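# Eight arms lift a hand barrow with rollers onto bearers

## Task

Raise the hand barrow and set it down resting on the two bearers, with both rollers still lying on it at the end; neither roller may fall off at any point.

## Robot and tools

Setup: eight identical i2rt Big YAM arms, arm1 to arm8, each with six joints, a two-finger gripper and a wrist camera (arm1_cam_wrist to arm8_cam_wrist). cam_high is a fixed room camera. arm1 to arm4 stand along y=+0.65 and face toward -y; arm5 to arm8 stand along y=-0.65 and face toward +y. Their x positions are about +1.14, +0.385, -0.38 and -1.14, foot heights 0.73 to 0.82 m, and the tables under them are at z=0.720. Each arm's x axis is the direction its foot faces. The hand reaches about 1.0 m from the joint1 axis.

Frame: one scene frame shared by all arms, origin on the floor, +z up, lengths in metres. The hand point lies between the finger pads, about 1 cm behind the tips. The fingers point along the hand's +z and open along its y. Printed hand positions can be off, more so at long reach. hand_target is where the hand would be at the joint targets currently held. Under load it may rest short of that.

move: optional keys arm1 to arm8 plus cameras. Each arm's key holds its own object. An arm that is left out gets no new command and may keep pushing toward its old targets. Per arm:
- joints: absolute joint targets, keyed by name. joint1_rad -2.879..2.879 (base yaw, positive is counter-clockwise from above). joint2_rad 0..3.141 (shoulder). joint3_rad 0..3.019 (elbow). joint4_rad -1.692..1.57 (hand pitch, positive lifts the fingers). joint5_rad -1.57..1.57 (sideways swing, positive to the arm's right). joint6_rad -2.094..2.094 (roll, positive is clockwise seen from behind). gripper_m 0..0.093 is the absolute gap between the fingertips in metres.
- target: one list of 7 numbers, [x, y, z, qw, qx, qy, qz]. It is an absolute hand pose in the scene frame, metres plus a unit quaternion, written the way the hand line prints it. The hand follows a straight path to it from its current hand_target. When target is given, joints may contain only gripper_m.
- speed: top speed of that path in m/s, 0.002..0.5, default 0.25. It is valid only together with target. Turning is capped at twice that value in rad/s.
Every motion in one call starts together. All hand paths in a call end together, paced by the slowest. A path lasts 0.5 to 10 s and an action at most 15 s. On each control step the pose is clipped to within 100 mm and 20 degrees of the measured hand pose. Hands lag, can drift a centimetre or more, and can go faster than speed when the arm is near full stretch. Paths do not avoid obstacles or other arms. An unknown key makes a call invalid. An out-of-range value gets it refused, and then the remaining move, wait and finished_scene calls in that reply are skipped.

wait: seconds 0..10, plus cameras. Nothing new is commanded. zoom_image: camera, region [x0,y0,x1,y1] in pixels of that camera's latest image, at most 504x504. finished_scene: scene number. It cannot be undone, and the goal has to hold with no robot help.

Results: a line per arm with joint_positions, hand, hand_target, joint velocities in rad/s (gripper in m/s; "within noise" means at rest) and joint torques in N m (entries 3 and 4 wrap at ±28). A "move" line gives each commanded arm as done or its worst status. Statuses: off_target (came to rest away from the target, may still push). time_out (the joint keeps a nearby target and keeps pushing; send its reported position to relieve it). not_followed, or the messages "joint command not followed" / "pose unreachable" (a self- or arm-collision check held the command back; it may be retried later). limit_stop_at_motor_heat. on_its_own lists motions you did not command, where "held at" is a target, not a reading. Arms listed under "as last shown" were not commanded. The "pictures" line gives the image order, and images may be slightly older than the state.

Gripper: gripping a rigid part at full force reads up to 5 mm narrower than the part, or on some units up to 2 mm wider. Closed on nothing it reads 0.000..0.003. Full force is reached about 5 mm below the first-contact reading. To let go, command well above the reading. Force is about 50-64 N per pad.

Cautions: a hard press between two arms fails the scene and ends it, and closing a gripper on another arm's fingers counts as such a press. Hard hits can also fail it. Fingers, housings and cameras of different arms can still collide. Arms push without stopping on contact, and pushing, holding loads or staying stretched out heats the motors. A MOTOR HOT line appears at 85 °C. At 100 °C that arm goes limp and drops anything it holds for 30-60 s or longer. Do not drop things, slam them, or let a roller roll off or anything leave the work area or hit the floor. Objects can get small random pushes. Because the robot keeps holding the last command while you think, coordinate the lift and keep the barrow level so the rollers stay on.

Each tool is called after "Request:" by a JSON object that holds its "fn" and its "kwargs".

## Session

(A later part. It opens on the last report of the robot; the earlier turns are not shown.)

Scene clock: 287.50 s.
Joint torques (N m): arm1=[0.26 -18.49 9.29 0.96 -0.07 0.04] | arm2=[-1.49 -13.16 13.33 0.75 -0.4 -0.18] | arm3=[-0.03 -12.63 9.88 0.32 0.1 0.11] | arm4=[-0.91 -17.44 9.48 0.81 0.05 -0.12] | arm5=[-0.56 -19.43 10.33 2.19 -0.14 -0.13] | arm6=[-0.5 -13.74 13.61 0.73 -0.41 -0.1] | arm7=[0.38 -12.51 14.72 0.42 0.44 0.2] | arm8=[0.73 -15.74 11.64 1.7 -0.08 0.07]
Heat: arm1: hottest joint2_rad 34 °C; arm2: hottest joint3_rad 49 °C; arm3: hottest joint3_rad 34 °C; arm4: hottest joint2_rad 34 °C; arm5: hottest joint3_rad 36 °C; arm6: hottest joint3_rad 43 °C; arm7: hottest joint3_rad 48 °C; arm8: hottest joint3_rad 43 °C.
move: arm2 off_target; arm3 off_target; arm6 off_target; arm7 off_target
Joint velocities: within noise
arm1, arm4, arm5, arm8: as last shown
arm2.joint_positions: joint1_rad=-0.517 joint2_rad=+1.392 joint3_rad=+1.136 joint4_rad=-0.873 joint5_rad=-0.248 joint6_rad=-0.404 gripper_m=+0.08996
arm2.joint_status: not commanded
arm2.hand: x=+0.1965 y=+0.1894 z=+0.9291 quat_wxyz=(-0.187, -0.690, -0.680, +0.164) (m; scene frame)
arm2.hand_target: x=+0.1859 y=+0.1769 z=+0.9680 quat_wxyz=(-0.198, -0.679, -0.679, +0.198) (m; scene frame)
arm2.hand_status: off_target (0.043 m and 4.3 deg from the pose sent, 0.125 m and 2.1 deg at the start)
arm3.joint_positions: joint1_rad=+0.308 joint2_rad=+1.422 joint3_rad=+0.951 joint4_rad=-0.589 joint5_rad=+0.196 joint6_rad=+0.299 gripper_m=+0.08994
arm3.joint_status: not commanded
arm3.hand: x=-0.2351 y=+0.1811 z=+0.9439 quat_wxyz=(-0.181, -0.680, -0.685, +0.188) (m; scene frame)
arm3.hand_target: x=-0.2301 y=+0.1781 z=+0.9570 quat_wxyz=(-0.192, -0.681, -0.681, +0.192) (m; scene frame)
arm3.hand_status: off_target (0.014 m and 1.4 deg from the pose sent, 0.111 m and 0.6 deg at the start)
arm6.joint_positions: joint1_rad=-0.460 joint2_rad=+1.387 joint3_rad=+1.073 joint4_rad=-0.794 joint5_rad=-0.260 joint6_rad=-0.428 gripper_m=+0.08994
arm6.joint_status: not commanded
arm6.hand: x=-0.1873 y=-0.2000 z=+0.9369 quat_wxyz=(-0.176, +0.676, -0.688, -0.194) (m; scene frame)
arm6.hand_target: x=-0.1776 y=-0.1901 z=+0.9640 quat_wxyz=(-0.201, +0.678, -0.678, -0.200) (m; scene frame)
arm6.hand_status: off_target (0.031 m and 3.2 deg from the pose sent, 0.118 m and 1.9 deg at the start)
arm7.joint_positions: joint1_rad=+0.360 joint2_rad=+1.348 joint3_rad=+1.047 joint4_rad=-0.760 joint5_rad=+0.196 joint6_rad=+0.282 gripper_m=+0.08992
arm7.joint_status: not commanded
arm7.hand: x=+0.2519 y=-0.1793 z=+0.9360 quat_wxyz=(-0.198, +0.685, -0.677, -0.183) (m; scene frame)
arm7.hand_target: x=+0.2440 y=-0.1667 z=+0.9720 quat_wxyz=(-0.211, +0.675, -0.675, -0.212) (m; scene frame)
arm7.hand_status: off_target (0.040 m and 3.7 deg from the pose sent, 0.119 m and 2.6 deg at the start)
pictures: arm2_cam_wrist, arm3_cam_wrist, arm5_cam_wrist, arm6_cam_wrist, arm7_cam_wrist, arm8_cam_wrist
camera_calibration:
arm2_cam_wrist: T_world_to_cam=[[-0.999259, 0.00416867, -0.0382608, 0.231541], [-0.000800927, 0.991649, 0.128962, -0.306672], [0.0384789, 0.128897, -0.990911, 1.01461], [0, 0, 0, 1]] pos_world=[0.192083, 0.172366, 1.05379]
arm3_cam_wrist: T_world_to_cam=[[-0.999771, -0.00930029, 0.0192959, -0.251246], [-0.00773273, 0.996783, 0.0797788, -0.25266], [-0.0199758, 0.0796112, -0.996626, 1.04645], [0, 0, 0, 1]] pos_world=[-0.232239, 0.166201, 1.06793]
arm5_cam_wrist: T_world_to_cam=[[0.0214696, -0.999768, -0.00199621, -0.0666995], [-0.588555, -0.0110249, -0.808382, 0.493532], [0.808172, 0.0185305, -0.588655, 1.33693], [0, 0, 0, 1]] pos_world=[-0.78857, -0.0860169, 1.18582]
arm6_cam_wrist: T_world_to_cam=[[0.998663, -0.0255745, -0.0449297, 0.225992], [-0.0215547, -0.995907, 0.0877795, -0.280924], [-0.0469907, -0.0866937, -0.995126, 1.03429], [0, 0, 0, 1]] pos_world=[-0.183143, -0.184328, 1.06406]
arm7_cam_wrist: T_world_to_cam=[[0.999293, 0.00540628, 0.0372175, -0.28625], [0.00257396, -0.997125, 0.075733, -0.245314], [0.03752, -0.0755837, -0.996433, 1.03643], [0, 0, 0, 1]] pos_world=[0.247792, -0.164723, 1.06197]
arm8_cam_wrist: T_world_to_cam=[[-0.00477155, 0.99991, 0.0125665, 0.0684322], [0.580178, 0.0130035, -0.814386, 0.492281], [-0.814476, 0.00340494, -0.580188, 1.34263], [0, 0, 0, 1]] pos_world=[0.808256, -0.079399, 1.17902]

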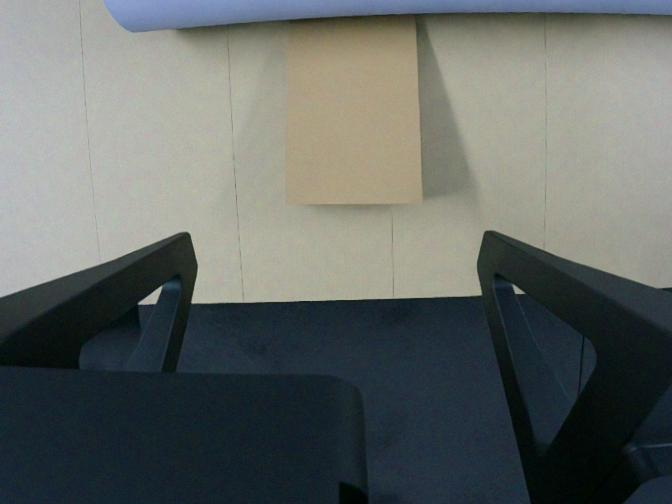

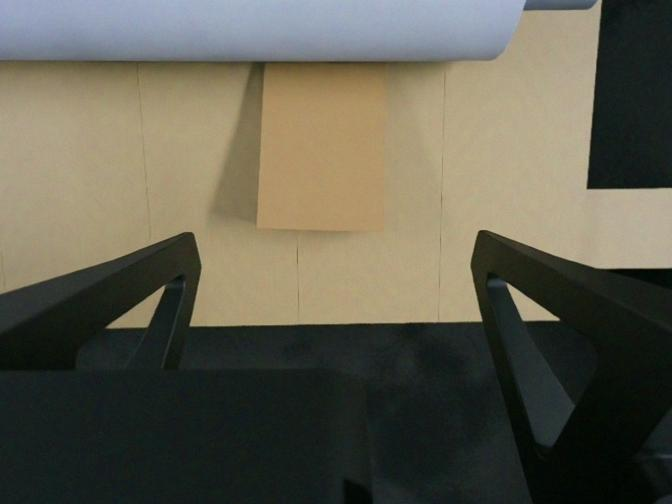

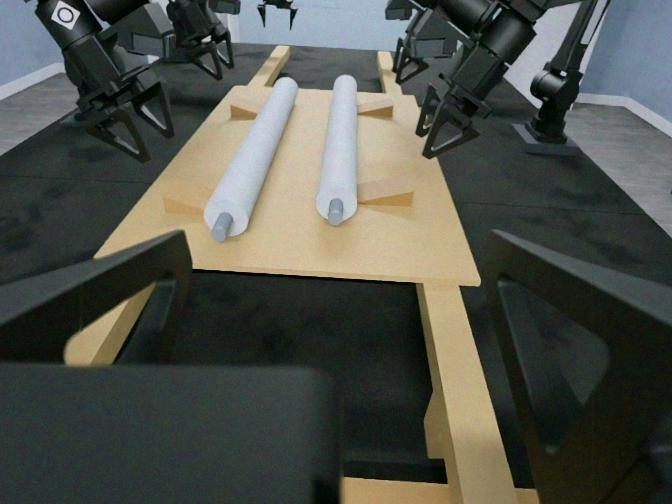

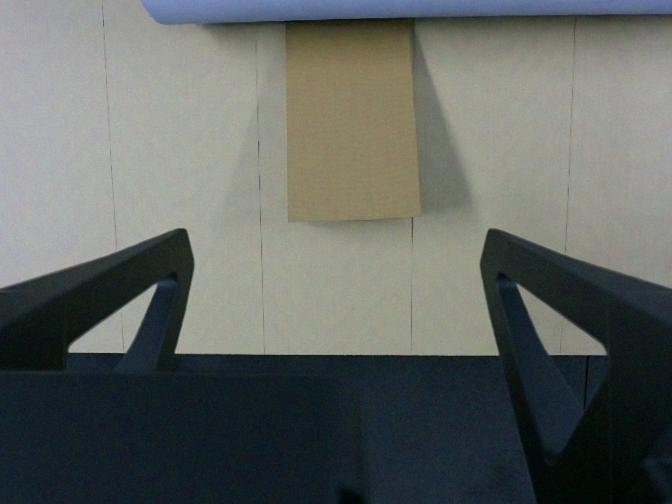

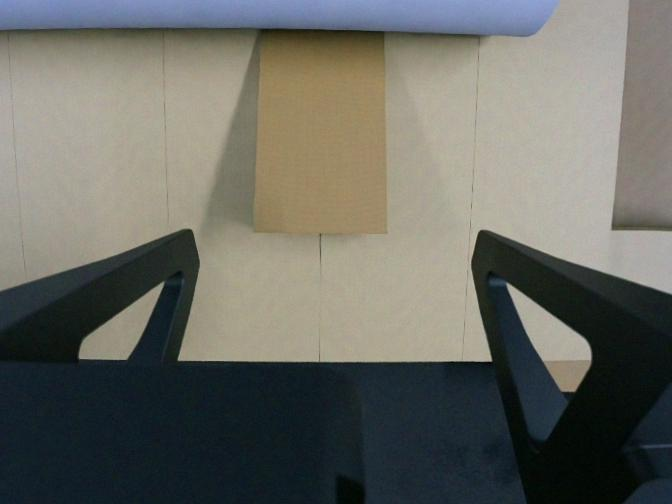

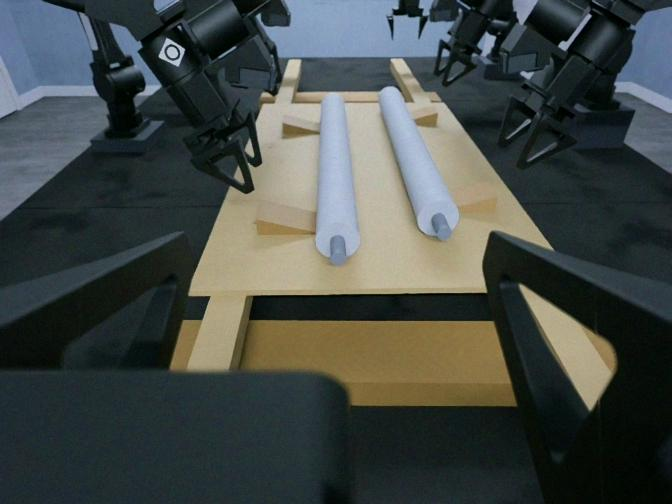

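Request:
{"fn": "move", "kwargs": {"arm2": {"target": [0.25, 0.40, 1.0, 0.1979, 0.6789, 0.6789, -0.1979], "speed": 0.12}, "arm3": {"target": [-0.27, 0.40, 1.0, 0.1920, 0.6805, 0.6805, -0.1920], "speed": 0.12}, "arm6": {"target": [-0.25, -0.40, 1.0, -0.2008, 0.678, -0.678, -0.2008], "speed": 0.12}, "arm7": {"target": [0.27, -0.40, 1.0, -0.2110, 0.6748, -0.6748, -0.2110], "speed": 0.12}, "arm1": {"target": [0.90, 0.175, 0.88, 0, 1, 0, 0], "speed": 0.12}, "arm8": {"target": [0.88, -0.20, 0.92, 0, 1, 0, 0], "speed": 0.15}, "arm4": {"target": [-0.87, 0.186, 0.88, 0, 0, 1, 0], "speed": 0.12}, "arm5": {"target": [-0.86, -0.20, 0.92, 0, 0, 1, 0], "speed": 0.15}, "cameras": ["arm1_cam_wrist","arm4_cam_wrist","arm5_cam_wrist","arm8_cam_wrist","cam_high"]}}

Scene clock: 308.90 s.
Joint torques (N m): arm1=[0.15 -16.56 8.2 1.1 -0.07 0.03] | arm2=[-1.61 -3.55 8.08 0.79 -0.49 -0.15] | arm3=[0.03 -3.02 9.65 0.18 0.17 0.11] | arm4=[-1.03 -15.79 8.49 0.85 0.04 -0.13] | arm5=[-0.44 -17.79 7.1 -0.09 -0.11 -0.19] | arm6=[-0.44 -2.84 9.94 0.72 -0.49 -0.13] | arm7=[0.73 -3.9 10.1 0.43 0.53 0.19] | arm8=[0.73 -15.85 9.77 -0.29 -0.13 0.08]
Heat: arm1: hottest joint3_rad 34 °C; arm2: hottest joint3_rad 54 °C; arm3: hottest joint3_rad 35 °C; arm4: hottest joint2_rad 34 °C; arm5: hottest joint3_rad 37 °C; arm6: hottest joint3_rad 43 °C; arm7: hottest joint3_rad 48 °C; arm8: hottest joint3_rad 43 °C.
move: arm1 off_target; arm2 done; arm3 done; arm4 done; arm5 off_target; arm6 done; arm7 done; arm8 off_target
Joint velocities: within noise
arm1.joint_positions: joint1_rad=-0.499 joint2_rad=+1.780 joint3_rad=+1.467 joint4_rad=-1.239 joint5_rad=+0.002 joint6_rad=+1.096 gripper_m=+0.09396
arm1.joint_status: not commanded
arm1.hand: x=+0.8952 y=+0.1800 z=+0.8918 quat_wxyz=(-0.004, -1.000, +0.001, +0.004) (m; scene frame)
arm1.hand_target: x=+0.9001 y=+0.1752 z=+0.8802 quat_wxyz=(+0.000, -1.000, +0.000, +0.000) (m; scene frame)
arm1.hand_status: off_target (0.014 m and 0.6 deg from the pose sent, 0.040 m and 1.3 deg at the start)
arm2.joint_positions: joint1_rad=-0.746 joint2_rad=+0.769 joint3_rad=+0.880 joint4_rad=-1.224 joint5_rad=-0.356 joint6_rad=-0.618 gripper_m=+0.08996
arm2.joint_status: not commanded
arm2.hand: x=+0.2486 y=+0.3952 z=+1.0022 quat_wxyz=(-0.199, -0.679, -0.678, +0.200) (m; scene frame)
arm2.hand_target: x=+0.2501 y=+0.3999 z=+1.0000 quat_wxyz=(-0.198, -0.679, -0.679, +0.198) (m; scene frame)
arm2.hand_status: done (0.005 m and 0.3 deg from the pose sent, 0.229 m and 4.3 deg at the start)
arm3.joint_positions: joint1_rad=+0.531 joint2_rad=+0.718 joint3_rad=+0.616 joint4_rad=-0.990 joint5_rad=+0.305 joint6_rad=+0.501 gripper_m=+0.08994
arm3.joint_status: not commanded
arm3.hand: x=-0.2708 y=+0.3977 z=+0.9977 quat_wxyz=(-0.189, -0.679, -0.682, +0.192) (m; scene frame)
arm3.hand_target: x=-0.2700 y=+0.3999 z=+0.9999 quat_wxyz=(-0.192, -0.680, -0.681, +0.192) (m; scene frame)
arm3.hand_status: done (0.003 m and 0.5 deg from the pose sent, 0.229 m and 1.4 deg at the start)
arm4.joint_positions: joint1_rad=+0.571 joint2_rad=+1.802 joint3_rad=+1.474 joint4_rad=-1.234 joint5_rad=-0.004 joint6_rad=-1.036 gripper_m=+0.09396
arm4.joint_status: not commanded
arm4.hand: x=-0.8669 y=+0.1891 z=+0.8879 quat_wxyz=(-0.001, -0.002, -1.000, +0.001) (m; scene frame)
arm4.hand_target: x=-0.8701 y=+0.1862 z=+0.8801 quat_wxyz=(+0.000, +0.000, -1.000, +0.000) (m; scene frame)
arm4.hand_status: done (0.009 m and 0.3 deg from the pose sent, 0.036 m and 1.6 deg at the start)
arm5.joint_positions: joint1_rad=-0.593 joint2_rad=+1.777 joint3_rad=+1.451 joint4_rad=-1.200 joint5_rad=+0.001 joint6_rad=+1.013 gripper_m=+0.09396
arm5.joint_status: not commanded
arm5.hand: x=-0.8613 y=-0.1920 z=+0.9306 quat_wxyz=(-0.009, +0.001, -1.000, -0.013) (m; scene frame)
arm5.hand_target: x=-0.8601 y=-0.1999 z=+0.9202 quat_wxyz=(+0.000, +0.000, -1.000, +0.000) (m; scene frame)
arm5.hand_status: off_target (0.013 m and 1.8 deg from the pose sent, 0.279 m and 89.8 deg at the start)
arm6.joint_positions: joint1_rad=-0.653 joint2_rad=+0.765 joint3_rad=+0.803 joint4_rad=-1.150 joint5_rad=-0.352 joint6_rad=-0.608 gripper_m=+0.08994
arm6.joint_status: not commanded
arm6.hand: x=-0.2498 y=-0.3966 z=+0.9995 quat_wxyz=(-0.199, +0.675, -0.681, -0.201) (m; scene frame)
arm6.hand_target: x=-0.2500 y=-0.3999 z=+1.0000 quat_wxyz=(-0.201, +0.678, -0.678, -0.201) (m; scene frame)
arm6.hand_status: done (0.003 m and 0.5 deg from the pose sent, 0.219 m and 3.2 deg at the start)
arm7.joint_positions: joint1_rad=+0.661 joint2_rad=+0.710 joint3_rad=+0.793 joint4_rad=-1.151 joint5_rad=+0.350 joint6_rad=+0.550 gripper_m=+0.08992
arm7.joint_status: not commanded
arm7.hand: x=+0.2687 y=-0.3959 z=+0.9997 quat_wxyz=(-0.211, +0.676, -0.673, -0.212) (m; scene frame)
arm7.hand_target: x=+0.2700 y=-0.3999 z=+1.0000 quat_wxyz=(-0.211, +0.675, -0.675, -0.211) (m; scene frame)
arm7.hand_status: done (0.004 m and 0.3 deg from the pose sent, 0.231 m and 3.7 deg at the start)
arm8.joint_positions: joint1_rad=+0.557 joint2_rad=+1.738 joint3_rad=+1.564 joint4_rad=-1.392 joint5_rad=-0.001 joint6_rad=-1.044 gripper_m=+0.09396
arm8.joint_status: not commanded
arm8.hand: x=+0.8823 y=-0.1932 z=+0.9115 quat_wxyz=(+0.004, +1.000, -0.001, +0.001) (m; scene frame)
arm8.hand_target: x=+0.8801 y=-0.2000 z=+0.9198 quat_wxyz=(+0.000, +1.000, +0.000, +0.000) (m; scene frame)
arm8.hand_status: off_target (0.011 m and 0.5 deg from the pose sent, 0.280 m and 89.7 deg at the start)
pictures: arm1_cam_wrist, arm4_cam_wrist, arm5_cam_wrist, arm8_cam_wrist, cam_high
camera_calibration:
arm1_cam_wrist: T_world_to_cam=[[0.00952647, 0.999868, -0.0131469, -0.175609], [0.819279, -0.000266504, 0.573395, -1.23928], [0.573315, -0.0162334, -0.819174, 0.34841], [0, 0, 0, 1]] pos_world=[0.817238, 0.180911, 0.993694]
arm4_cam_wrist: T_world_to_cam=[[-0.0246399, -0.999696, -0.000241257, 0.17124], [-0.818068, 0.0200245, 0.574773, -1.21818], [-0.574594, 0.0143597, -0.818313, 0.352877], [0, 0, 0, 1]] pos_world=[-0.789575, 0.190514, 0.988983]
arm5_cam_wrist: T_world_to_cam=[[0.00404493, -0.99923, -0.0390386, -0.151439], [-0.82067, -0.0256236, 0.570828, -1.23899], [-0.571388, 0.0297288, -0.820141, 0.401188], [0, 0, 0, 1]] pos_world=[-0.786952, -0.194996, 1.03037]
arm8_cam_wrist: T_world_to_cam=[[-0.0109161, 0.999724, -0.020779, 0.222075], [0.815765, 0.0209211, 0.578005, -1.2394], [0.578281, -0.0106412, -0.815769, 0.357279], [0, 0, 0, 1]] pos_world=[0.806879, -0.192282, 1.01245]

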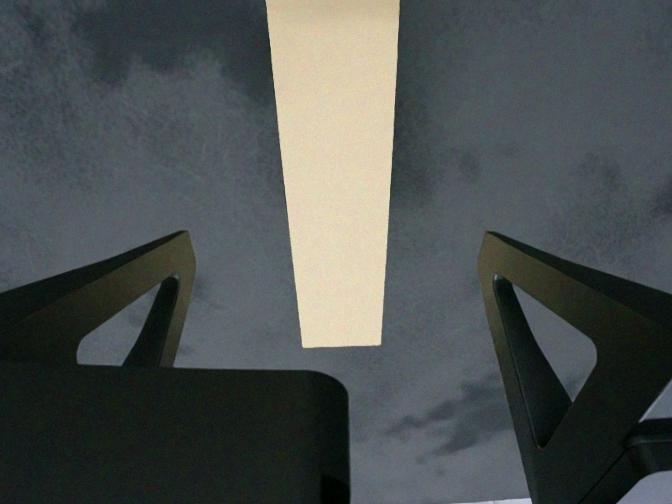

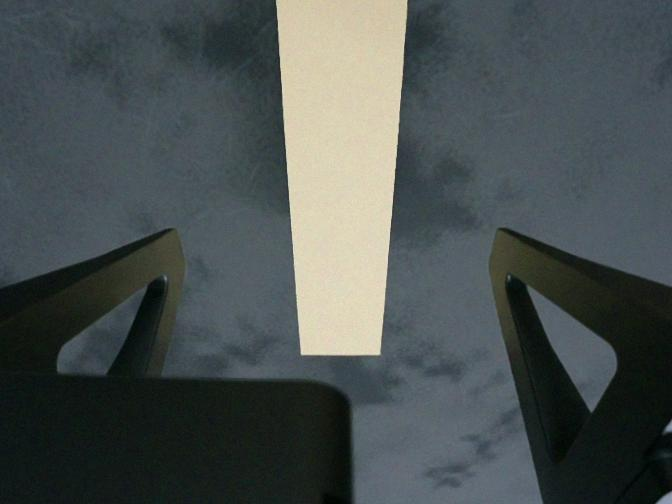

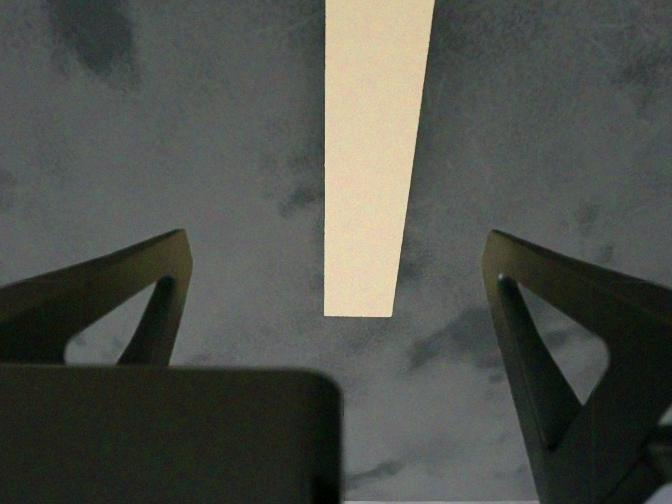

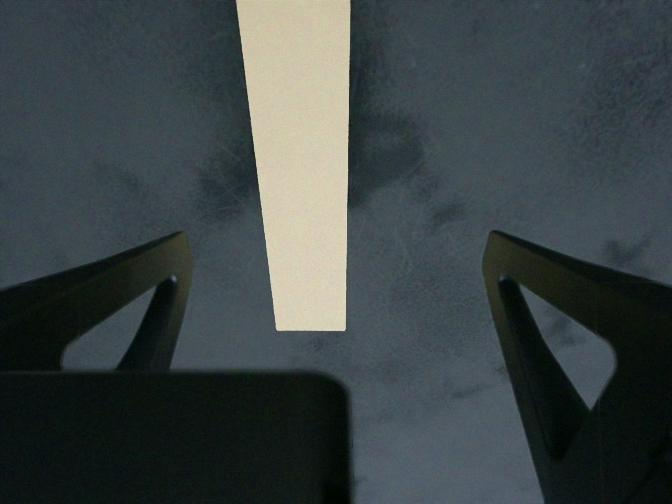

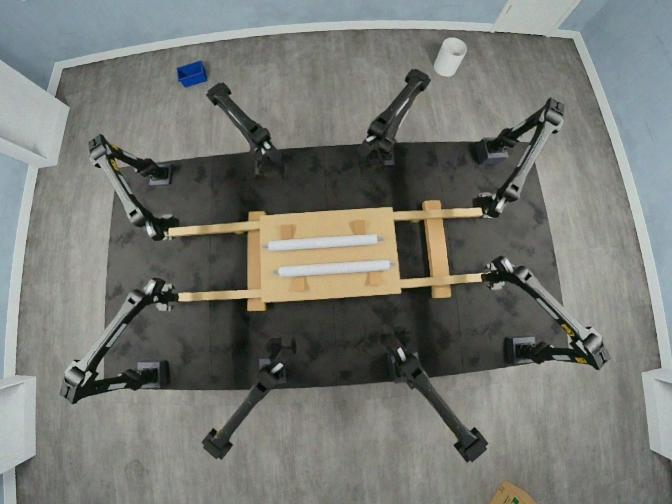

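Request:
{"fn": "move", "kwargs": {"arm1": {"target": [0.902, 0.175, 0.815, 0, 1, 0, 0], "speed": 0.06}, "arm8": {"target": [0.90, -0.213, 0.825, 0, 1, 0, 0], "speed": 0.06}, "arm4": {"target": [-0.872, 0.188, 0.815, 0, 0, 1, 0], "speed": 0.06}, "arm5": {"target": [-0.87, -0.210, 0.82, 0, 0, 1, 0], "speed": 0.06}, "cameras": ["arm1_cam_wrist","arm4_cam_wrist","arm5_cam_wrist","arm8_cam_wrist"]}}

Scene clock: 313.33 s.
Joint torques (N m): arm1=[0.44 -17.2 7.54 0.96 -0.06 0.06] | arm2=[-1.61 -3.55 8.06 0.8 -0.48 -0.15] | arm3=[-0.09 -3.02 9.65 0.21 0.16 0.11] | arm4=[-1.08 -16.21 7.95 0.88 0.04 -0.12] | arm5=[-0.09 -16.79 6.31 0.61 -0.08 -0.1] | arm6=[-0.56 -2.84 9.98 0.75 -0.48 -0.11] | arm7=[0.79 -4.25 10.11 0.39 0.53 0.19] | arm8=[-0.97 -13.68 9.03 0.36 -0.14 -0.11]
Heat: arm1: hottest joint3_rad 34 °C; arm2: hottest joint3_rad 52 °C; arm3: hottest joint3_rad 35 °C; arm4: hottest joint2_rad 34 °C; arm5: hottest joint3_rad 37 °C; arm6: hottest joint3_rad 43 °C; arm7: hottest joint3_rad 48 °C; arm8: hottest joint3_rad 43 °C.
move: arm1 off_target; arm4 done; arm5 off_target; arm8 done
Joint velocities: within noise
arm1.joint_positions: joint1_rad=-0.497 joint2_rad=+1.849 joint3_rad=+1.378 joint4_rad=-1.085 joint5_rad=+0.002 joint6_rad=+1.099 gripper_m=+0.09396
arm1.joint_status: not commanded
arm1.hand: x=+0.8963 y=+0.1794 z=+0.8255 quat_wxyz=(-0.002, -1.000, +0.002, +0.003) (m; scene frame)
arm1.hand_target: x=+0.9020 y=+0.1754 z=+0.8151 quat_wxyz=(+0.000, -1.000, +0.000, +0.000) (m; scene frame)
arm1.hand_status: off_target (0.013 m and 0.4 deg from the pose sent, 0.077 m and 0.6 deg at the start)
arm2, arm6, arm7: as last shown
arm2.joint_positions: joint1_rad=-0.746 joint2_rad=+0.769 joint3_rad=+0.880 joint4_rad=-1.224 joint5_rad=-0.356 joint6_rad=-0.619 gripper_m=+0.08996
arm2.hand_target: x=+0.2500 y=+0.3999 z=+1.0000 quat_wxyz=(-0.198, -0.679, -0.679, +0.198) (m; scene frame)
arm3.joint_positions: joint1_rad=+0.531 joint2_rad=+0.718 joint3_rad=+0.616 joint4_rad=-0.991 joint5_rad=+0.305 joint6_rad=+0.502 gripper_m=+0.08994
arm3.joint_status: not commanded
arm3.hand: x=-0.2709 y=+0.3978 z=+0.9977 quat_wxyz=(-0.189, -0.680, -0.682, +0.192) (m; scene frame)
arm3.hand_target: x=-0.2700 y=+0.3999 z=+0.9999 quat_wxyz=(-0.192, -0.681, -0.681, +0.192) (m; scene frame)
arm3.hand_status: not commanded
arm4.joint_positions: joint1_rad=+0.570 joint2_rad=+1.868 joint3_rad=+1.381 joint4_rad=-1.078 joint5_rad=-0.004 joint6_rad=-1.037 gripper_m=+0.09396
arm4.joint_status: not commanded
arm4.hand: x=-0.8686 y=+0.1906 z=+0.8214 quat_wxyz=(+0.000, -0.002, -1.000, +0.000) (m; scene frame)
arm4.hand_target: x=-0.8721 y=+0.1881 z=+0.8150 quat_wxyz=(+0.000, +0.000, -1.000, +0.000) (m; scene frame)
arm4.hand_status: done (0.008 m and 0.2 deg from the pose sent, 0.073 m and 0.3 deg at the start)
arm5.joint_positions: joint1_rad=-0.593 joint2_rad=+1.853 joint3_rad=+1.286 joint4_rad=-0.967 joint5_rad=+0.001 joint6_rad=+1.012 gripper_m=+0.09396
arm5.joint_status: not commanded
arm5.hand: x=-0.8697 y=-0.2057 z=+0.8362 quat_wxyz=(-0.007, +0.001, -1.000, -0.010) (m; scene frame)
arm5.hand_target: x=-0.8703 y=-0.2103 z=+0.8204 quat_wxyz=(+0.000, +0.000, -1.000, +0.000) (m; scene frame)
arm5.hand_status: off_target (0.017 m and 1.4 deg from the pose sent, 0.112 m and 1.8 deg at the start)
arm6.joint_positions: joint1_rad=-0.654 joint2_rad=+0.765 joint3_rad=+0.803 joint4_rad=-1.150 joint5_rad=-0.352 joint6_rad=-0.609 gripper_m=+0.08994
arm6.hand: x=-0.2498 y=-0.3968 z=+0.9992 quat_wxyz=(-0.199, +0.675, -0.681, -0.202) (m; scene frame)
arm7.joint_positions: joint1_rad=+0.661 joint2_rad=+0.710 joint3_rad=+0.793 joint4_rad=-1.151 joint5_rad=+0.350 joint6_rad=+0.551 gripper_m=+0.08992
arm8.joint_positions: joint1_rad=+0.557 joint2_rad=+1.738 joint3_rad=+1.330 joint4_rad=-1.156 joint5_rad=-0.001 joint6_rad=-1.049 gripper_m=+0.09396
arm8.joint_status: not commanded
arm8.hand: x=+0.8953 y=-0.2157 z=+0.8266 quat_wxyz=(+0.002, +1.000, +0.001, +0.001) (m; scene frame)
arm8.hand_target: x=+0.9000 y=-0.2130 z=+0.8250 quat_wxyz=(+0.000, +1.000, +0.000, +0.000) (m; scene frame)
arm8.hand_status: done (0.006 m and 0.3 deg from the pose sent, 0.091 m and 0.4 deg at the start)
pictures: arm1_cam_wrist, arm4_cam_wrist, arm5_cam_wrist, arm8_cam_wrist
camera_calibration:
arm1_cam_wrist: T_world_to_cam=[[0.0103427, 0.999892, -0.0104696, -0.178942], [0.818443, -0.00244956, 0.574582, -1.2019], [0.574494, -0.0145115, -0.81838, 0.291397], [0, 0, 0, 1]] pos_world=[0.818135, 0.180207, 0.927192]
arm4_cam_wrist: T_world_to_cam=[[-0.0246418, -0.999692, -0.0029239, 0.174954], [-0.817208, 0.0184588, 0.576047, -1.18129], [-0.575816, 0.0165843, -0.817411, 0.295193], [0, 0, 0, 1]] pos_world=[-0.791072, 0.19181, 0.922286]
arm5_cam_wrist: T_world_to_cam=[[0.00422231, -0.999452, -0.032822, -0.173726], [-0.818179, -0.0223241, 0.57453, -1.19257], [-0.574948, 0.0244284, -0.817825, 0.313151], [0, 0, 0, 1]] pos_world=[-0.794957, -0.207903, 0.935568]
arm8_cam_wrist: T_world_to_cam=[[-0.0158875, 0.9997, -0.0186606, 0.245651], [0.816165, 0.0237473, 0.577331, -1.19963], [0.5776, -0.00605777, -0.816297, 0.282233], [0, 0, 0, 1]] pos_world=[0.81998, -0.21538, 0.927553]

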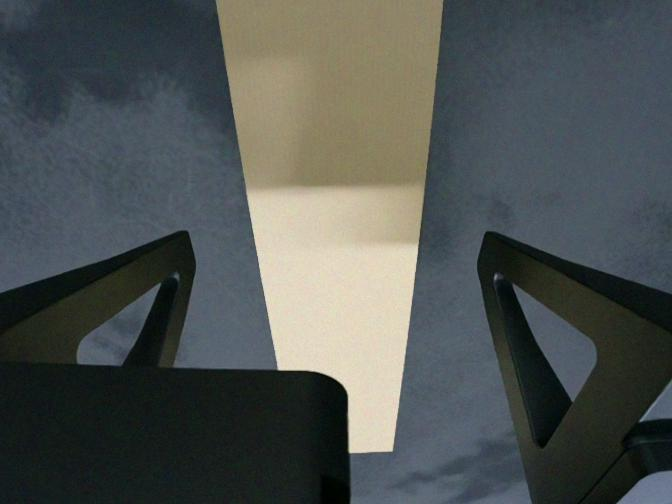

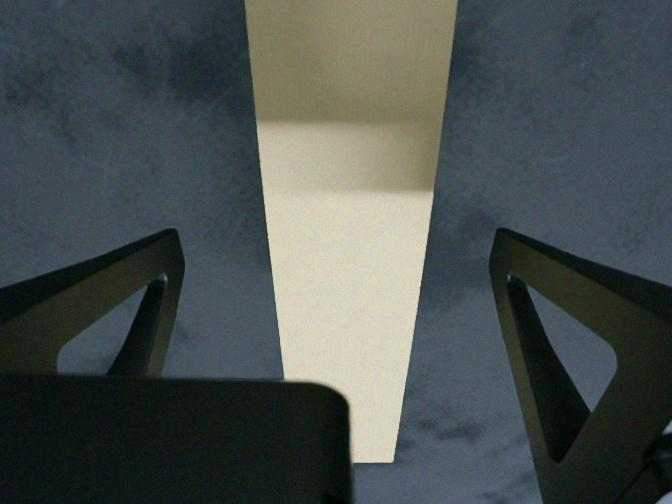

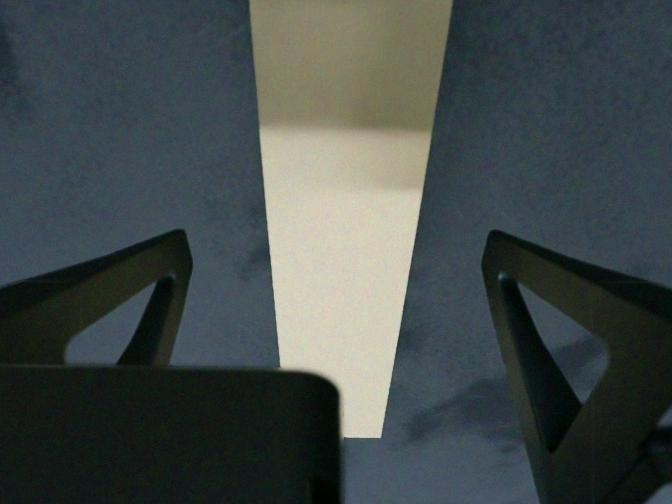

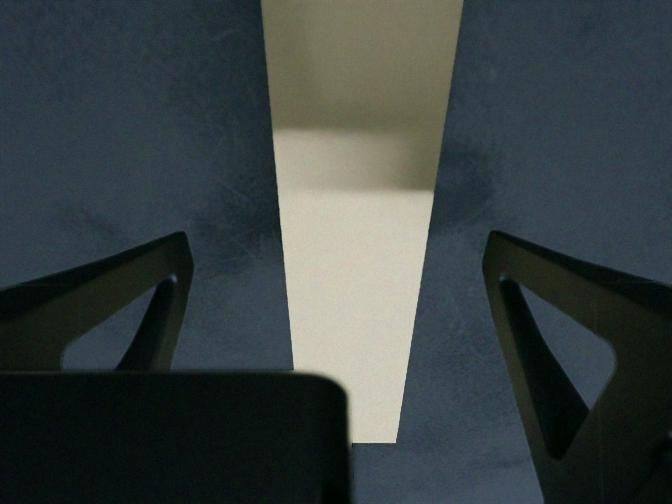

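Request:
{"fn": "move", "kwargs": {"arm1": {"target": [0.904, 0.174, 0.785, 0, 1, 0, 0], "speed": 0.05}, "arm8": {"target": [0.903, -0.208, 0.794, 0, 1, 0, 0], "speed": 0.05}, "arm4": {"target": [-0.872, 0.185, 0.789, 0, 0, 1, 0], "speed": 0.05}, "arm5": {"target": [-0.87, -0.212, 0.781, 0, 0, 1, 0], "speed": 0.05}, "cameras": ["arm1_cam_wrist","arm4_cam_wrist","arm5_cam_wrist","arm8_cam_wrist"]}}

Scene clock: 317.27 s.
Joint torques (N m): arm1=[0.67 -17.26 7.21 1.02 -0.06 0.04] | arm2=[-1.61 -3.49 8.08 0.79 -0.48 -0.15] | arm3=[-0.09 -2.96 9.65 0.23 0.16 0.11] | arm4=[-1.08 -16.44 7.68 0.8 0.04 -0.13] | arm5=[-0.44 -16.85 5.86 0.68 -0.07 -0.12] | arm6=[-0.56 -2.84 9.98 0.72 -0.48 -0.11] | arm7=[0.62 -4.07 10.07 0.34 0.54 0.19] | arm8=[-1.08 -13.04 8.85 0.51 -0.15 -0.07]
Heat: arm1: hottest joint3_rad 34 °C; arm2: hottest joint3_rad 51 °C; arm3: hottest joint3_rad 35 °C; arm4: hottest joint2_rad 34 °C; arm5: hottest joint3_rad 36 °C; arm6: hottest joint3_rad 43 °C; arm7: hottest joint3_rad 48 °C; arm8: hottest joint3_rad 42 °C.
move: arm1 off_target; arm4 done; arm5 off_target; arm8 done
Joint velocities: within noise
arm1.joint_positions: joint1_rad=-0.492 joint2_rad=+1.888 joint3_rad=+1.350 joint4_rad=-1.017 joint5_rad=+0.002 joint6_rad=+1.104 gripper_m=+0.09396
arm1.joint_status: not commanded
arm1.hand: x=+0.8980 y=+0.1775 z=+0.7960 quat_wxyz=(-0.003, -1.000, +0.001, +0.003) (m; scene frame)
arm1.hand_target: x=+0.9041 y=+0.1742 z=+0.7853 quat_wxyz=(+0.000, -1.000, +0.000, +0.000) (m; scene frame)
arm1.hand_status: off_target (0.013 m and 0.5 deg from the pose sent, 0.042 m and 0.5 deg at the start)
arm2, arm3, arm6, arm7: as last shown
arm4.joint_positions: joint1_rad=+0.567 joint2_rad=+1.907 joint3_rad=+1.365 joint4_rad=-1.022 joint5_rad=-0.004 joint6_rad=-1.040 gripper_m=+0.09396
arm4.joint_status: not commanded
arm4.hand: x=-0.8684 y=+0.1871 z=+0.7959 quat_wxyz=(+0.000, -0.002, -1.000, +0.001) (m; scene frame)
arm4.hand_target: x=-0.8721 y=+0.1851 z=+0.7891 quat_wxyz=(+0.000, +0.000, -1.000, +0.000) (m; scene frame)
arm4.hand_status: done (0.008 m and 0.2 deg from the pose sent, 0.033 m and 0.2 deg at the start)
arm5.joint_positions: joint1_rad=-0.593 joint2_rad=+1.911 joint3_rad=+1.254 joint4_rad=-0.876 joint5_rad=+0.001 joint6_rad=+1.012 gripper_m=+0.09396
arm5.joint_status: not commanded
arm5.hand: x=-0.8699 y=-0.2059 z=+0.7978 quat_wxyz=(-0.007, +0.001, -1.000, -0.010) (m; scene frame)
arm5.hand_target: x=-0.8704 y=-0.2124 z=+0.7814 quat_wxyz=(+0.000, +0.000, -1.000, +0.000) (m; scene frame)
arm5.hand_status: off_target (0.018 m and 1.5 deg from the pose sent, 0.056 m and 1.4 deg at the start)
arm8.joint_positions: joint1_rad=+0.548 joint2_rad=+1.770 joint3_rad=+1.299 joint4_rad=-1.083 joint5_rad=-0.001 joint6_rad=-1.059 gripper_m=+0.09396
arm8.joint_status: not commanded
arm8.hand: x=+0.8977 y=-0.2107 z=+0.8003 quat_wxyz=(-0.002, +1.000, +0.002, -0.002) (m; scene frame)
arm8.hand_target: x=+0.9031 y=-0.2082 z=+0.7940 quat_wxyz=(+0.000, +1.000, +0.000, +0.000) (m; scene frame)
arm8.hand_status: done (0.009 m and 0.3 deg from the pose sent, 0.034 m and 0.3 deg at the start)
pictures: arm1_cam_wrist, arm4_cam_wrist, arm5_cam_wrist, arm8_cam_wrist
camera_calibration:
arm1_cam_wrist: T_world_to_cam=[[0.00995522, 0.999884, -0.0114864, -0.176137], [0.818734, -0.00155569, 0.574171, -1.18658], [0.574087, -0.0151203, -0.818655, 0.267046], [0, 0, 0, 1]] pos_world=[0.819936, 0.178309, 0.897893]
arm4_cam_wrist: T_world_to_cam=[[-0.0245961, -0.999696, -0.00185572, 0.170564], [-0.817495, 0.0190448, 0.57562, -1.16647], [-0.57541, 0.0156751, -0.817715, 0.275309], [0, 0, 0, 1]] pos_world=[-0.790973, 0.188412, 0.896885]
arm5_cam_wrist: T_world_to_cam=[[0.00427279, -0.999419, -0.0338189, -0.174443], [-0.818519, -0.0229235, 0.574023, -1.17054], [-0.574464, 0.0252287, -0.818141, 0.282533], [0, 0, 0, 1]] pos_world=[-0.795056, -0.208302, 0.897168]
arm8_cam_wrist: T_world_to_cam=[[-0.0171192, 0.999797, -0.0105786, 0.23487], [0.81869, 0.0200903, 0.573884, -1.18688], [0.57398, 0.00116385, -0.818868, 0.266257], [0, 0, 0, 1]] pos_world=[0.822885, -0.211288, 0.901648]

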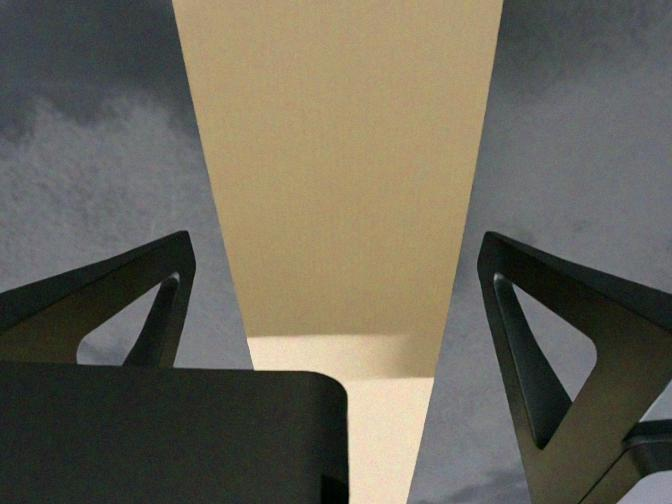

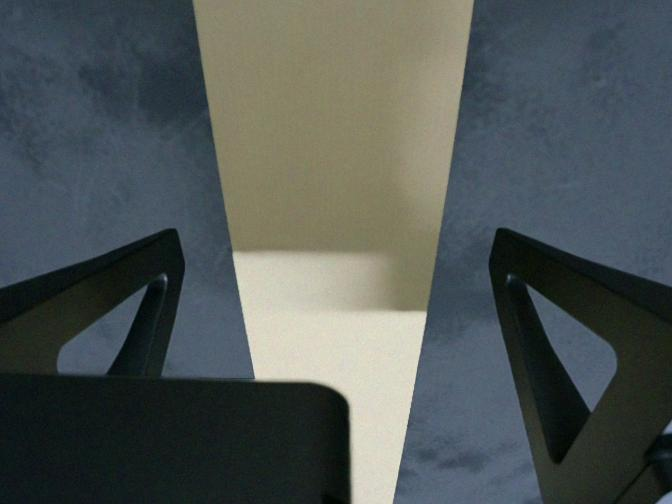

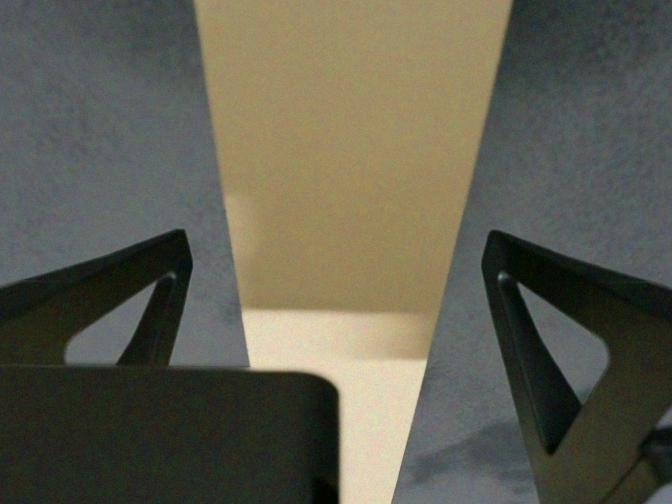

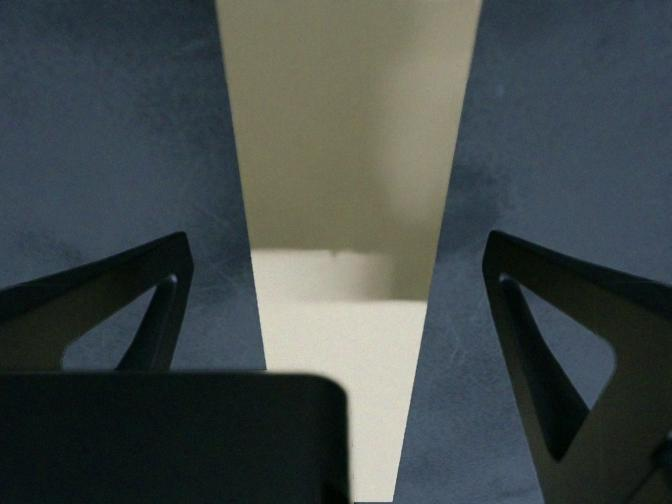

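Request:
{"fn": "move", "kwargs": {}}

Scene clock: 325.77 s.
Joint torques (N m): arm1=[0.67 -17.44 7.25 1.07 -0.08 0.03] | arm2=[-1.55 -3.49 8.08 0.8 -0.48 -0.15] | arm3=[-0.09 -3.02 9.66 0.21 0.16 0.11] | arm4=[-1.08 -16.44 7.68 0.84 0.03 -0.12] | arm5=[-0.26 -16.79 5.83 0.59 -0.07 -0.11] | arm6=[-0.5 -2.84 9.98 0.73 -0.48 -0.11] | arm7=[0.73 -3.72 10.18 0.4 0.55 0.18] | arm8=[-1.03 -13.1 8.85 0.39 -0.15 -0.07]
Heat: arm1: hottest joint3_rad 33 °C; arm2: hottest joint3_rad 49 °C; arm3: hottest joint3_rad 34 °C; arm4: hottest joint3_rad 34 °C; arm5: hottest joint3_rad 36 °C; arm6: hottest joint3_rad 43 °C; arm7: hottest joint3_rad 48 °C; arm8: hottest joint3_rad 41 °C.
Joint velocities: within noise
arm1.joint_positions: joint1_rad=-0.492 joint2_rad=+1.888 joint3_rad=+1.350 joint4_rad=-1.016 joint5_rad=+0.002 joint6_rad=+1.104 gripper_m=+0.09396
arm1.joint_status: not commanded
arm1.hand: x=+0.8980 y=+0.1774 z=+0.7960 quat_wxyz=(-0.003, -1.000, +0.002, +0.003) (m; scene frame)
arm1.hand_target: x=+0.9041 y=+0.1742 z=+0.7853 quat_wxyz=(+0.000, -1.000, +0.000, +0.000) (m; scene frame)
arm1.hand_status: off_target (0.013 m and 0.5 deg from the pose sent, 0.042 m and 0.5 deg at the start)
arm2.joint_positions: joint1_rad=-0.746 joint2_rad=+0.769 joint3_rad=+0.880 joint4_rad=-1.224 joint5_rad=-0.356 joint6_rad=-0.619 gripper_m=+0.08996
arm2.joint_status: not commanded
arm2.hand: x=+0.2486 y=+0.3952 z=+1.0022 quat_wxyz=(-0.199, -0.679, -0.678, +0.200) (m; scene frame)
arm2.hand_target: x=+0.2500 y=+0.3999 z=+1.0000 quat_wxyz=(-0.198, -0.679, -0.679, +0.198) (m; scene frame)
arm2.hand_status: not commanded
arm3.joint_positions: joint1_rad=+0.531 joint2_rad=+0.718 joint3_rad=+0.616 joint4_rad=-0.991 joint5_rad=+0.305 joint6_rad=+0.502 gripper_m=+0.08994
arm3.joint_status: not commanded
arm3.hand: x=-0.2709 y=+0.3978 z=+0.9977 quat_wxyz=(-0.189, -0.680, -0.682, +0.192) (m; scene frame)
arm3.hand_target: x=-0.2700 y=+0.3999 z=+0.9999 quat_wxyz=(-0.192, -0.681, -0.681, +0.192) (m; scene frame)
arm3.hand_status: not commanded
arm4.joint_positions: joint1_rad=+0.567 joint2_rad=+1.907 joint3_rad=+1.365 joint4_rad=-1.022 joint5_rad=-0.004 joint6_rad=-1.040 gripper_m=+0.09396
arm4.joint_status: not commanded
arm4.hand: x=-0.8683 y=+0.1870 z=+0.7959 quat_wxyz=(+0.000, -0.001, -1.000, +0.001) (m; scene frame)
arm4.hand_target: x=-0.8721 y=+0.1851 z=+0.7891 quat_wxyz=(+0.000, +0.000, -1.000, +0.000) (m; scene frame)
arm4.hand_status: done (0.008 m and 0.2 deg from the pose sent, 0.033 m and 0.2 deg at the start)
arm5.joint_positions: joint1_rad=-0.593 joint2_rad=+1.911 joint3_rad=+1.254 joint4_rad=-0.875 joint5_rad=+0.001 joint6_rad=+1.012 gripper_m=+0.09396
arm5.joint_status: not commanded
arm5.hand: x=-0.8698 y=-0.2058 z=+0.7978 quat_wxyz=(-0.008, +0.001, -1.000, -0.011) (m; scene frame)
arm5.hand_target: x=-0.8704 y=-0.2124 z=+0.7814 quat_wxyz=(+0.000, +0.000, -1.000, +0.000) (m; scene frame)
arm5.hand_status: off_target (0.018 m and 1.5 deg from the pose sent, 0.056 m and 1.4 deg at the start)
arm6.joint_positions: joint1_rad=-0.654 joint2_rad=+0.765 joint3_rad=+0.803 joint4_rad=-1.150 joint5_rad=-0.352 joint6_rad=-0.609 gripper_m=+0.08994
arm6.joint_status: not commanded
arm6.hand: x=-0.2498 y=-0.3968 z=+0.9992 quat_wxyz=(-0.199, +0.675, -0.681, -0.202) (m; scene frame)
arm6.hand_target: x=-0.2500 y=-0.3999 z=+1.0000 quat_wxyz=(-0.201, +0.678, -0.678, -0.201) (m; scene frame)
arm6.hand_status: not commanded
arm7.joint_positions: joint1_rad=+0.661 joint2_rad=+0.710 joint3_rad=+0.793 joint4_rad=-1.151 joint5_rad=+0.350 joint6_rad=+0.551 gripper_m=+0.08992
arm7.joint_status: not commanded
arm7.hand: x=+0.2687 y=-0.3959 z=+0.9997 quat_wxyz=(-0.211, +0.676, -0.673, -0.212) (m; scene frame)
arm7.hand_target: x=+0.2700 y=-0.3999 z=+1.0000 quat_wxyz=(-0.211, +0.675, -0.675, -0.211) (m; scene frame)
arm7.hand_status: not commanded
arm8.joint_positions: joint1_rad=+0.548 joint2_rad=+1.770 joint3_rad=+1.299 joint4_rad=-1.083 joint5_rad=-0.001 joint6_rad=-1.059 gripper_m=+0.09396
arm8.joint_status: not commanded
arm8.hand: x=+0.8976 y=-0.2106 z=+0.8003 quat_wxyz=(-0.002, +1.000, +0.002, -0.002) (m; scene frame)
arm8.hand_target: x=+0.9030 y=-0.2082 z=+0.7940 quat_wxyz=(+0.000, +1.000, +0.000, +0.000) (m; scene frame)
arm8.hand_status: done (0.009 m and 0.3 deg from the pose sent, 0.034 m and 0.3 deg at the start)
pictures: arm1_cam_wrist, arm2_cam_wrist, arm3_cam_wrist, arm4_cam_wrist, arm5_cam_wrist, arm6_cam_wrist, arm7_cam_wrist, arm8_cam_wrist, cam_high
camera_calibration:
arm1_cam_wrist: T_world_to_cam=[[0.0103253, 0.999877, -0.0118363, -0.176126], [0.818813, -0.00165999, 0.574058, -1.18652], [0.573967, -0.0156191, -0.818729, 0.2673], [0, 0, 0, 1]] pos_world=[0.819936, 0.17831, 0.897893]
arm2_cam_wrist: T_world_to_cam=[[-0.999999, 0.0011257, -0.00112735, 0.249749], [0.00105681, 0.998237, 0.059347, -0.453445], [0.00119217, 0.0593457, -0.998237, 1.10259], [0, 0, 0, 1]] pos_world=[0.248913, 0.38693, 1.12784]
arm3_cam_wrist: T_world_to_cam=[[-0.999876, -0.00791623, 0.0136173, -0.281033], [-0.00704882, 0.998013, 0.062608, -0.456365], [-0.0140859, 0.0625043, -0.997945, 1.09177], [0, 0, 0, 1]] pos_world=[-0.268836, 0.384993, 1.12192]
arm4_cam_wrist: T_world_to_cam=[[-0.0242798, -0.999704, -0.00159764, 0.170487], [-0.817662, 0.018939, 0.575387, -1.16629], [-0.575186, 0.0152766, -0.81788, 0.275767], [0, 0, 0, 1]] pos_world=[-0.790874, 0.188312, 0.896885]
arm5_cam_wrist: T_world_to_cam=[[0.00424361, -0.999399, -0.0343987, -0.173838], [-0.81873, -0.0232232, 0.57371, -1.17054], [-0.574164, 0.0257286, -0.818336, 0.283131], [0, 0, 0, 1]] pos_world=[-0.795056, -0.208201, 0.897268]
arm6_cam_wrist: T_world_to_cam=[[0.9995, -0.0227697, -0.0219353, 0.264495], [-0.0218018, -0.99882, 0.0433992, -0.440616], [-0.0228976, -0.0428993, -0.998817, 1.10335], [0, 0, 0, 1]] pos_world=[-0.248705, -0.38674, 1.12697]
arm7_cam_wrist: T_world_to_cam=[[0.999895, 0.00279305, 0.0141874, -0.282396], [0.0025969, -0.999901, 0.013825, -0.40545], [0.0142246, -0.0137867, -0.999804, 1.11696], [0, 0, 0, 1]] pos_world=[0.267531, -0.389222, 1.12635]
arm8_cam_wrist: T_world_to_cam=[[-0.0174915, 0.999795, -0.0102264, 0.234757], [0.818763, 0.0201931, 0.573777, -1.18675], [0.573866, 0.00166324, -0.818948, 0.266586], [0, 0, 0, 1]] pos_world=[0.822785, -0.211188, 0.901648]

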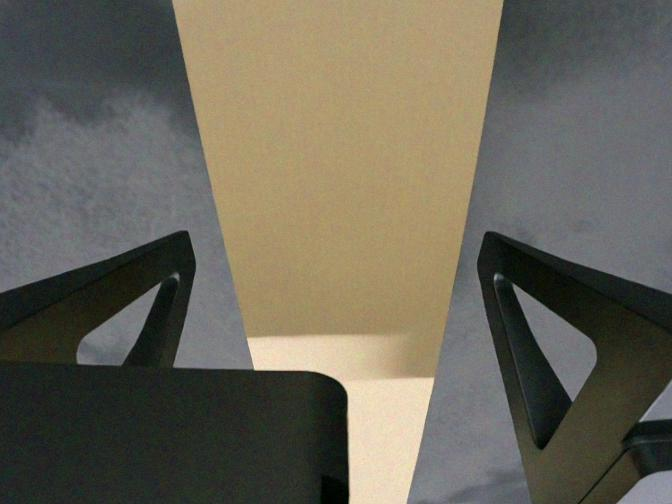

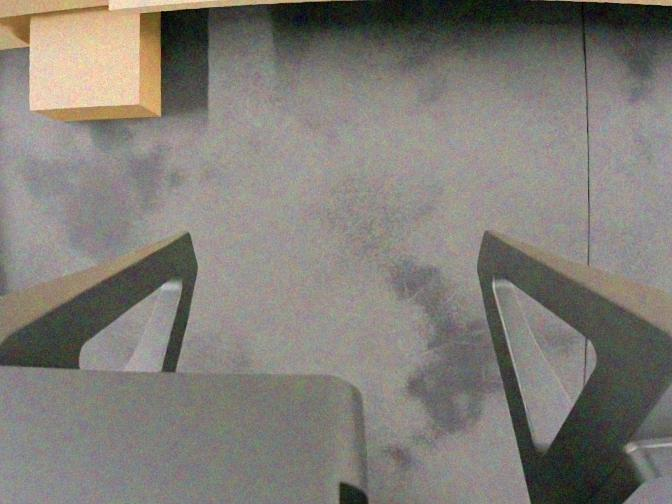

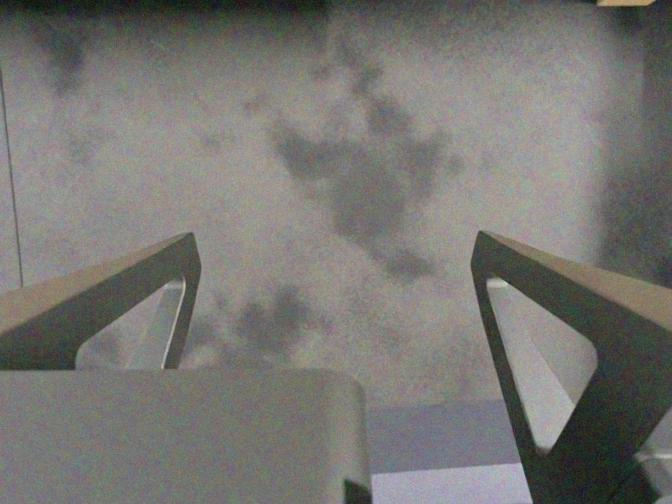

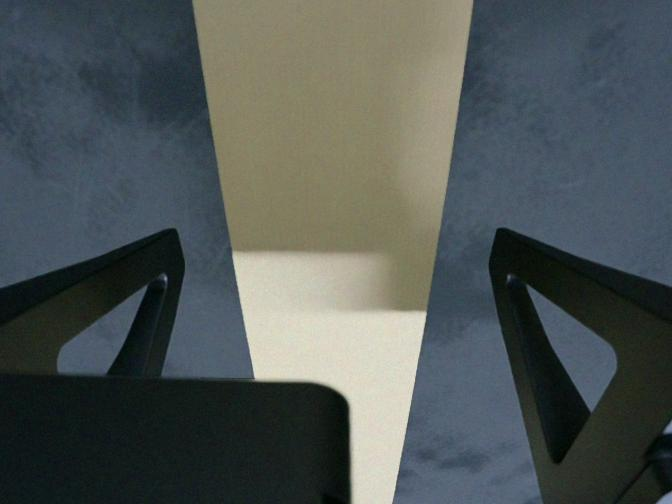

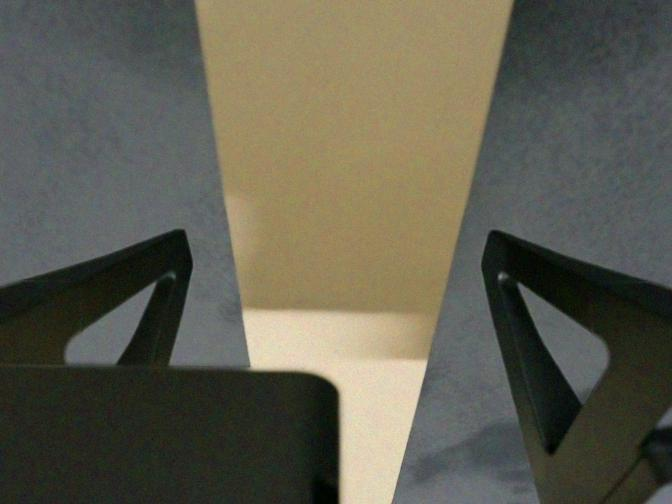

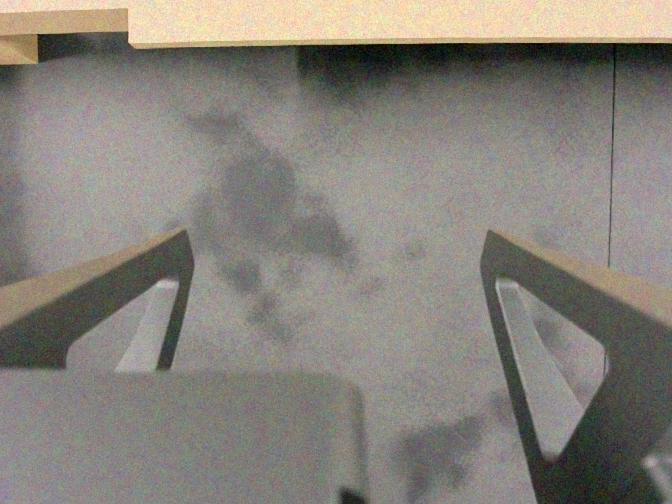

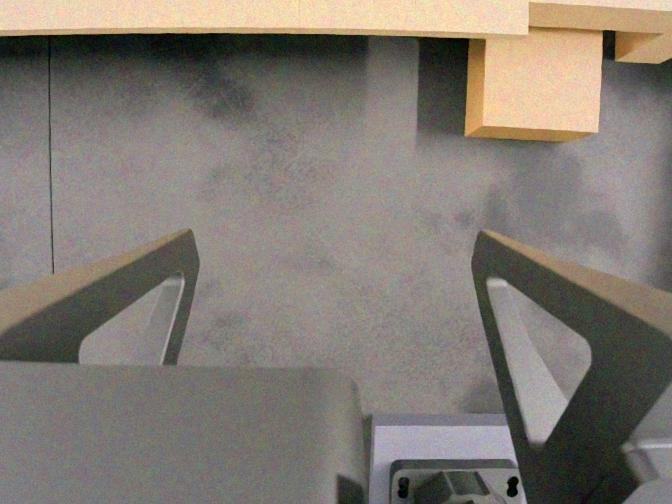

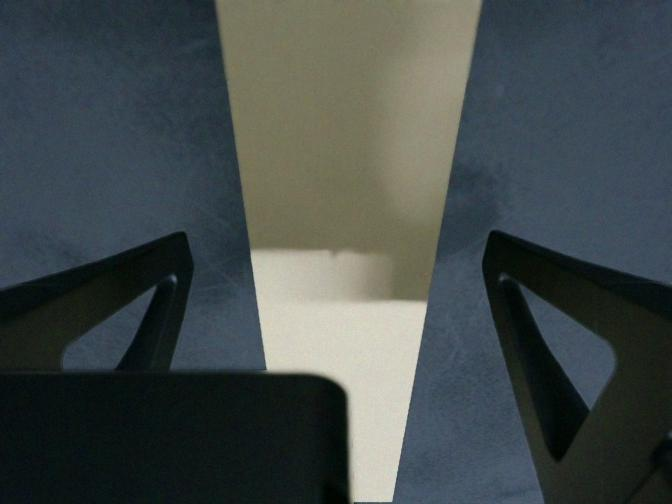

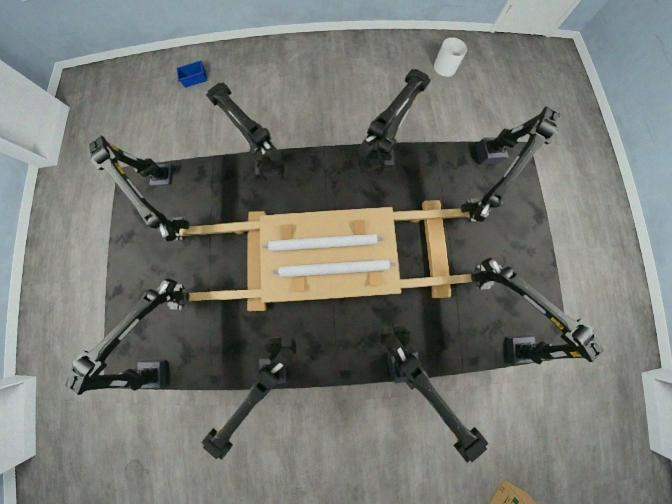

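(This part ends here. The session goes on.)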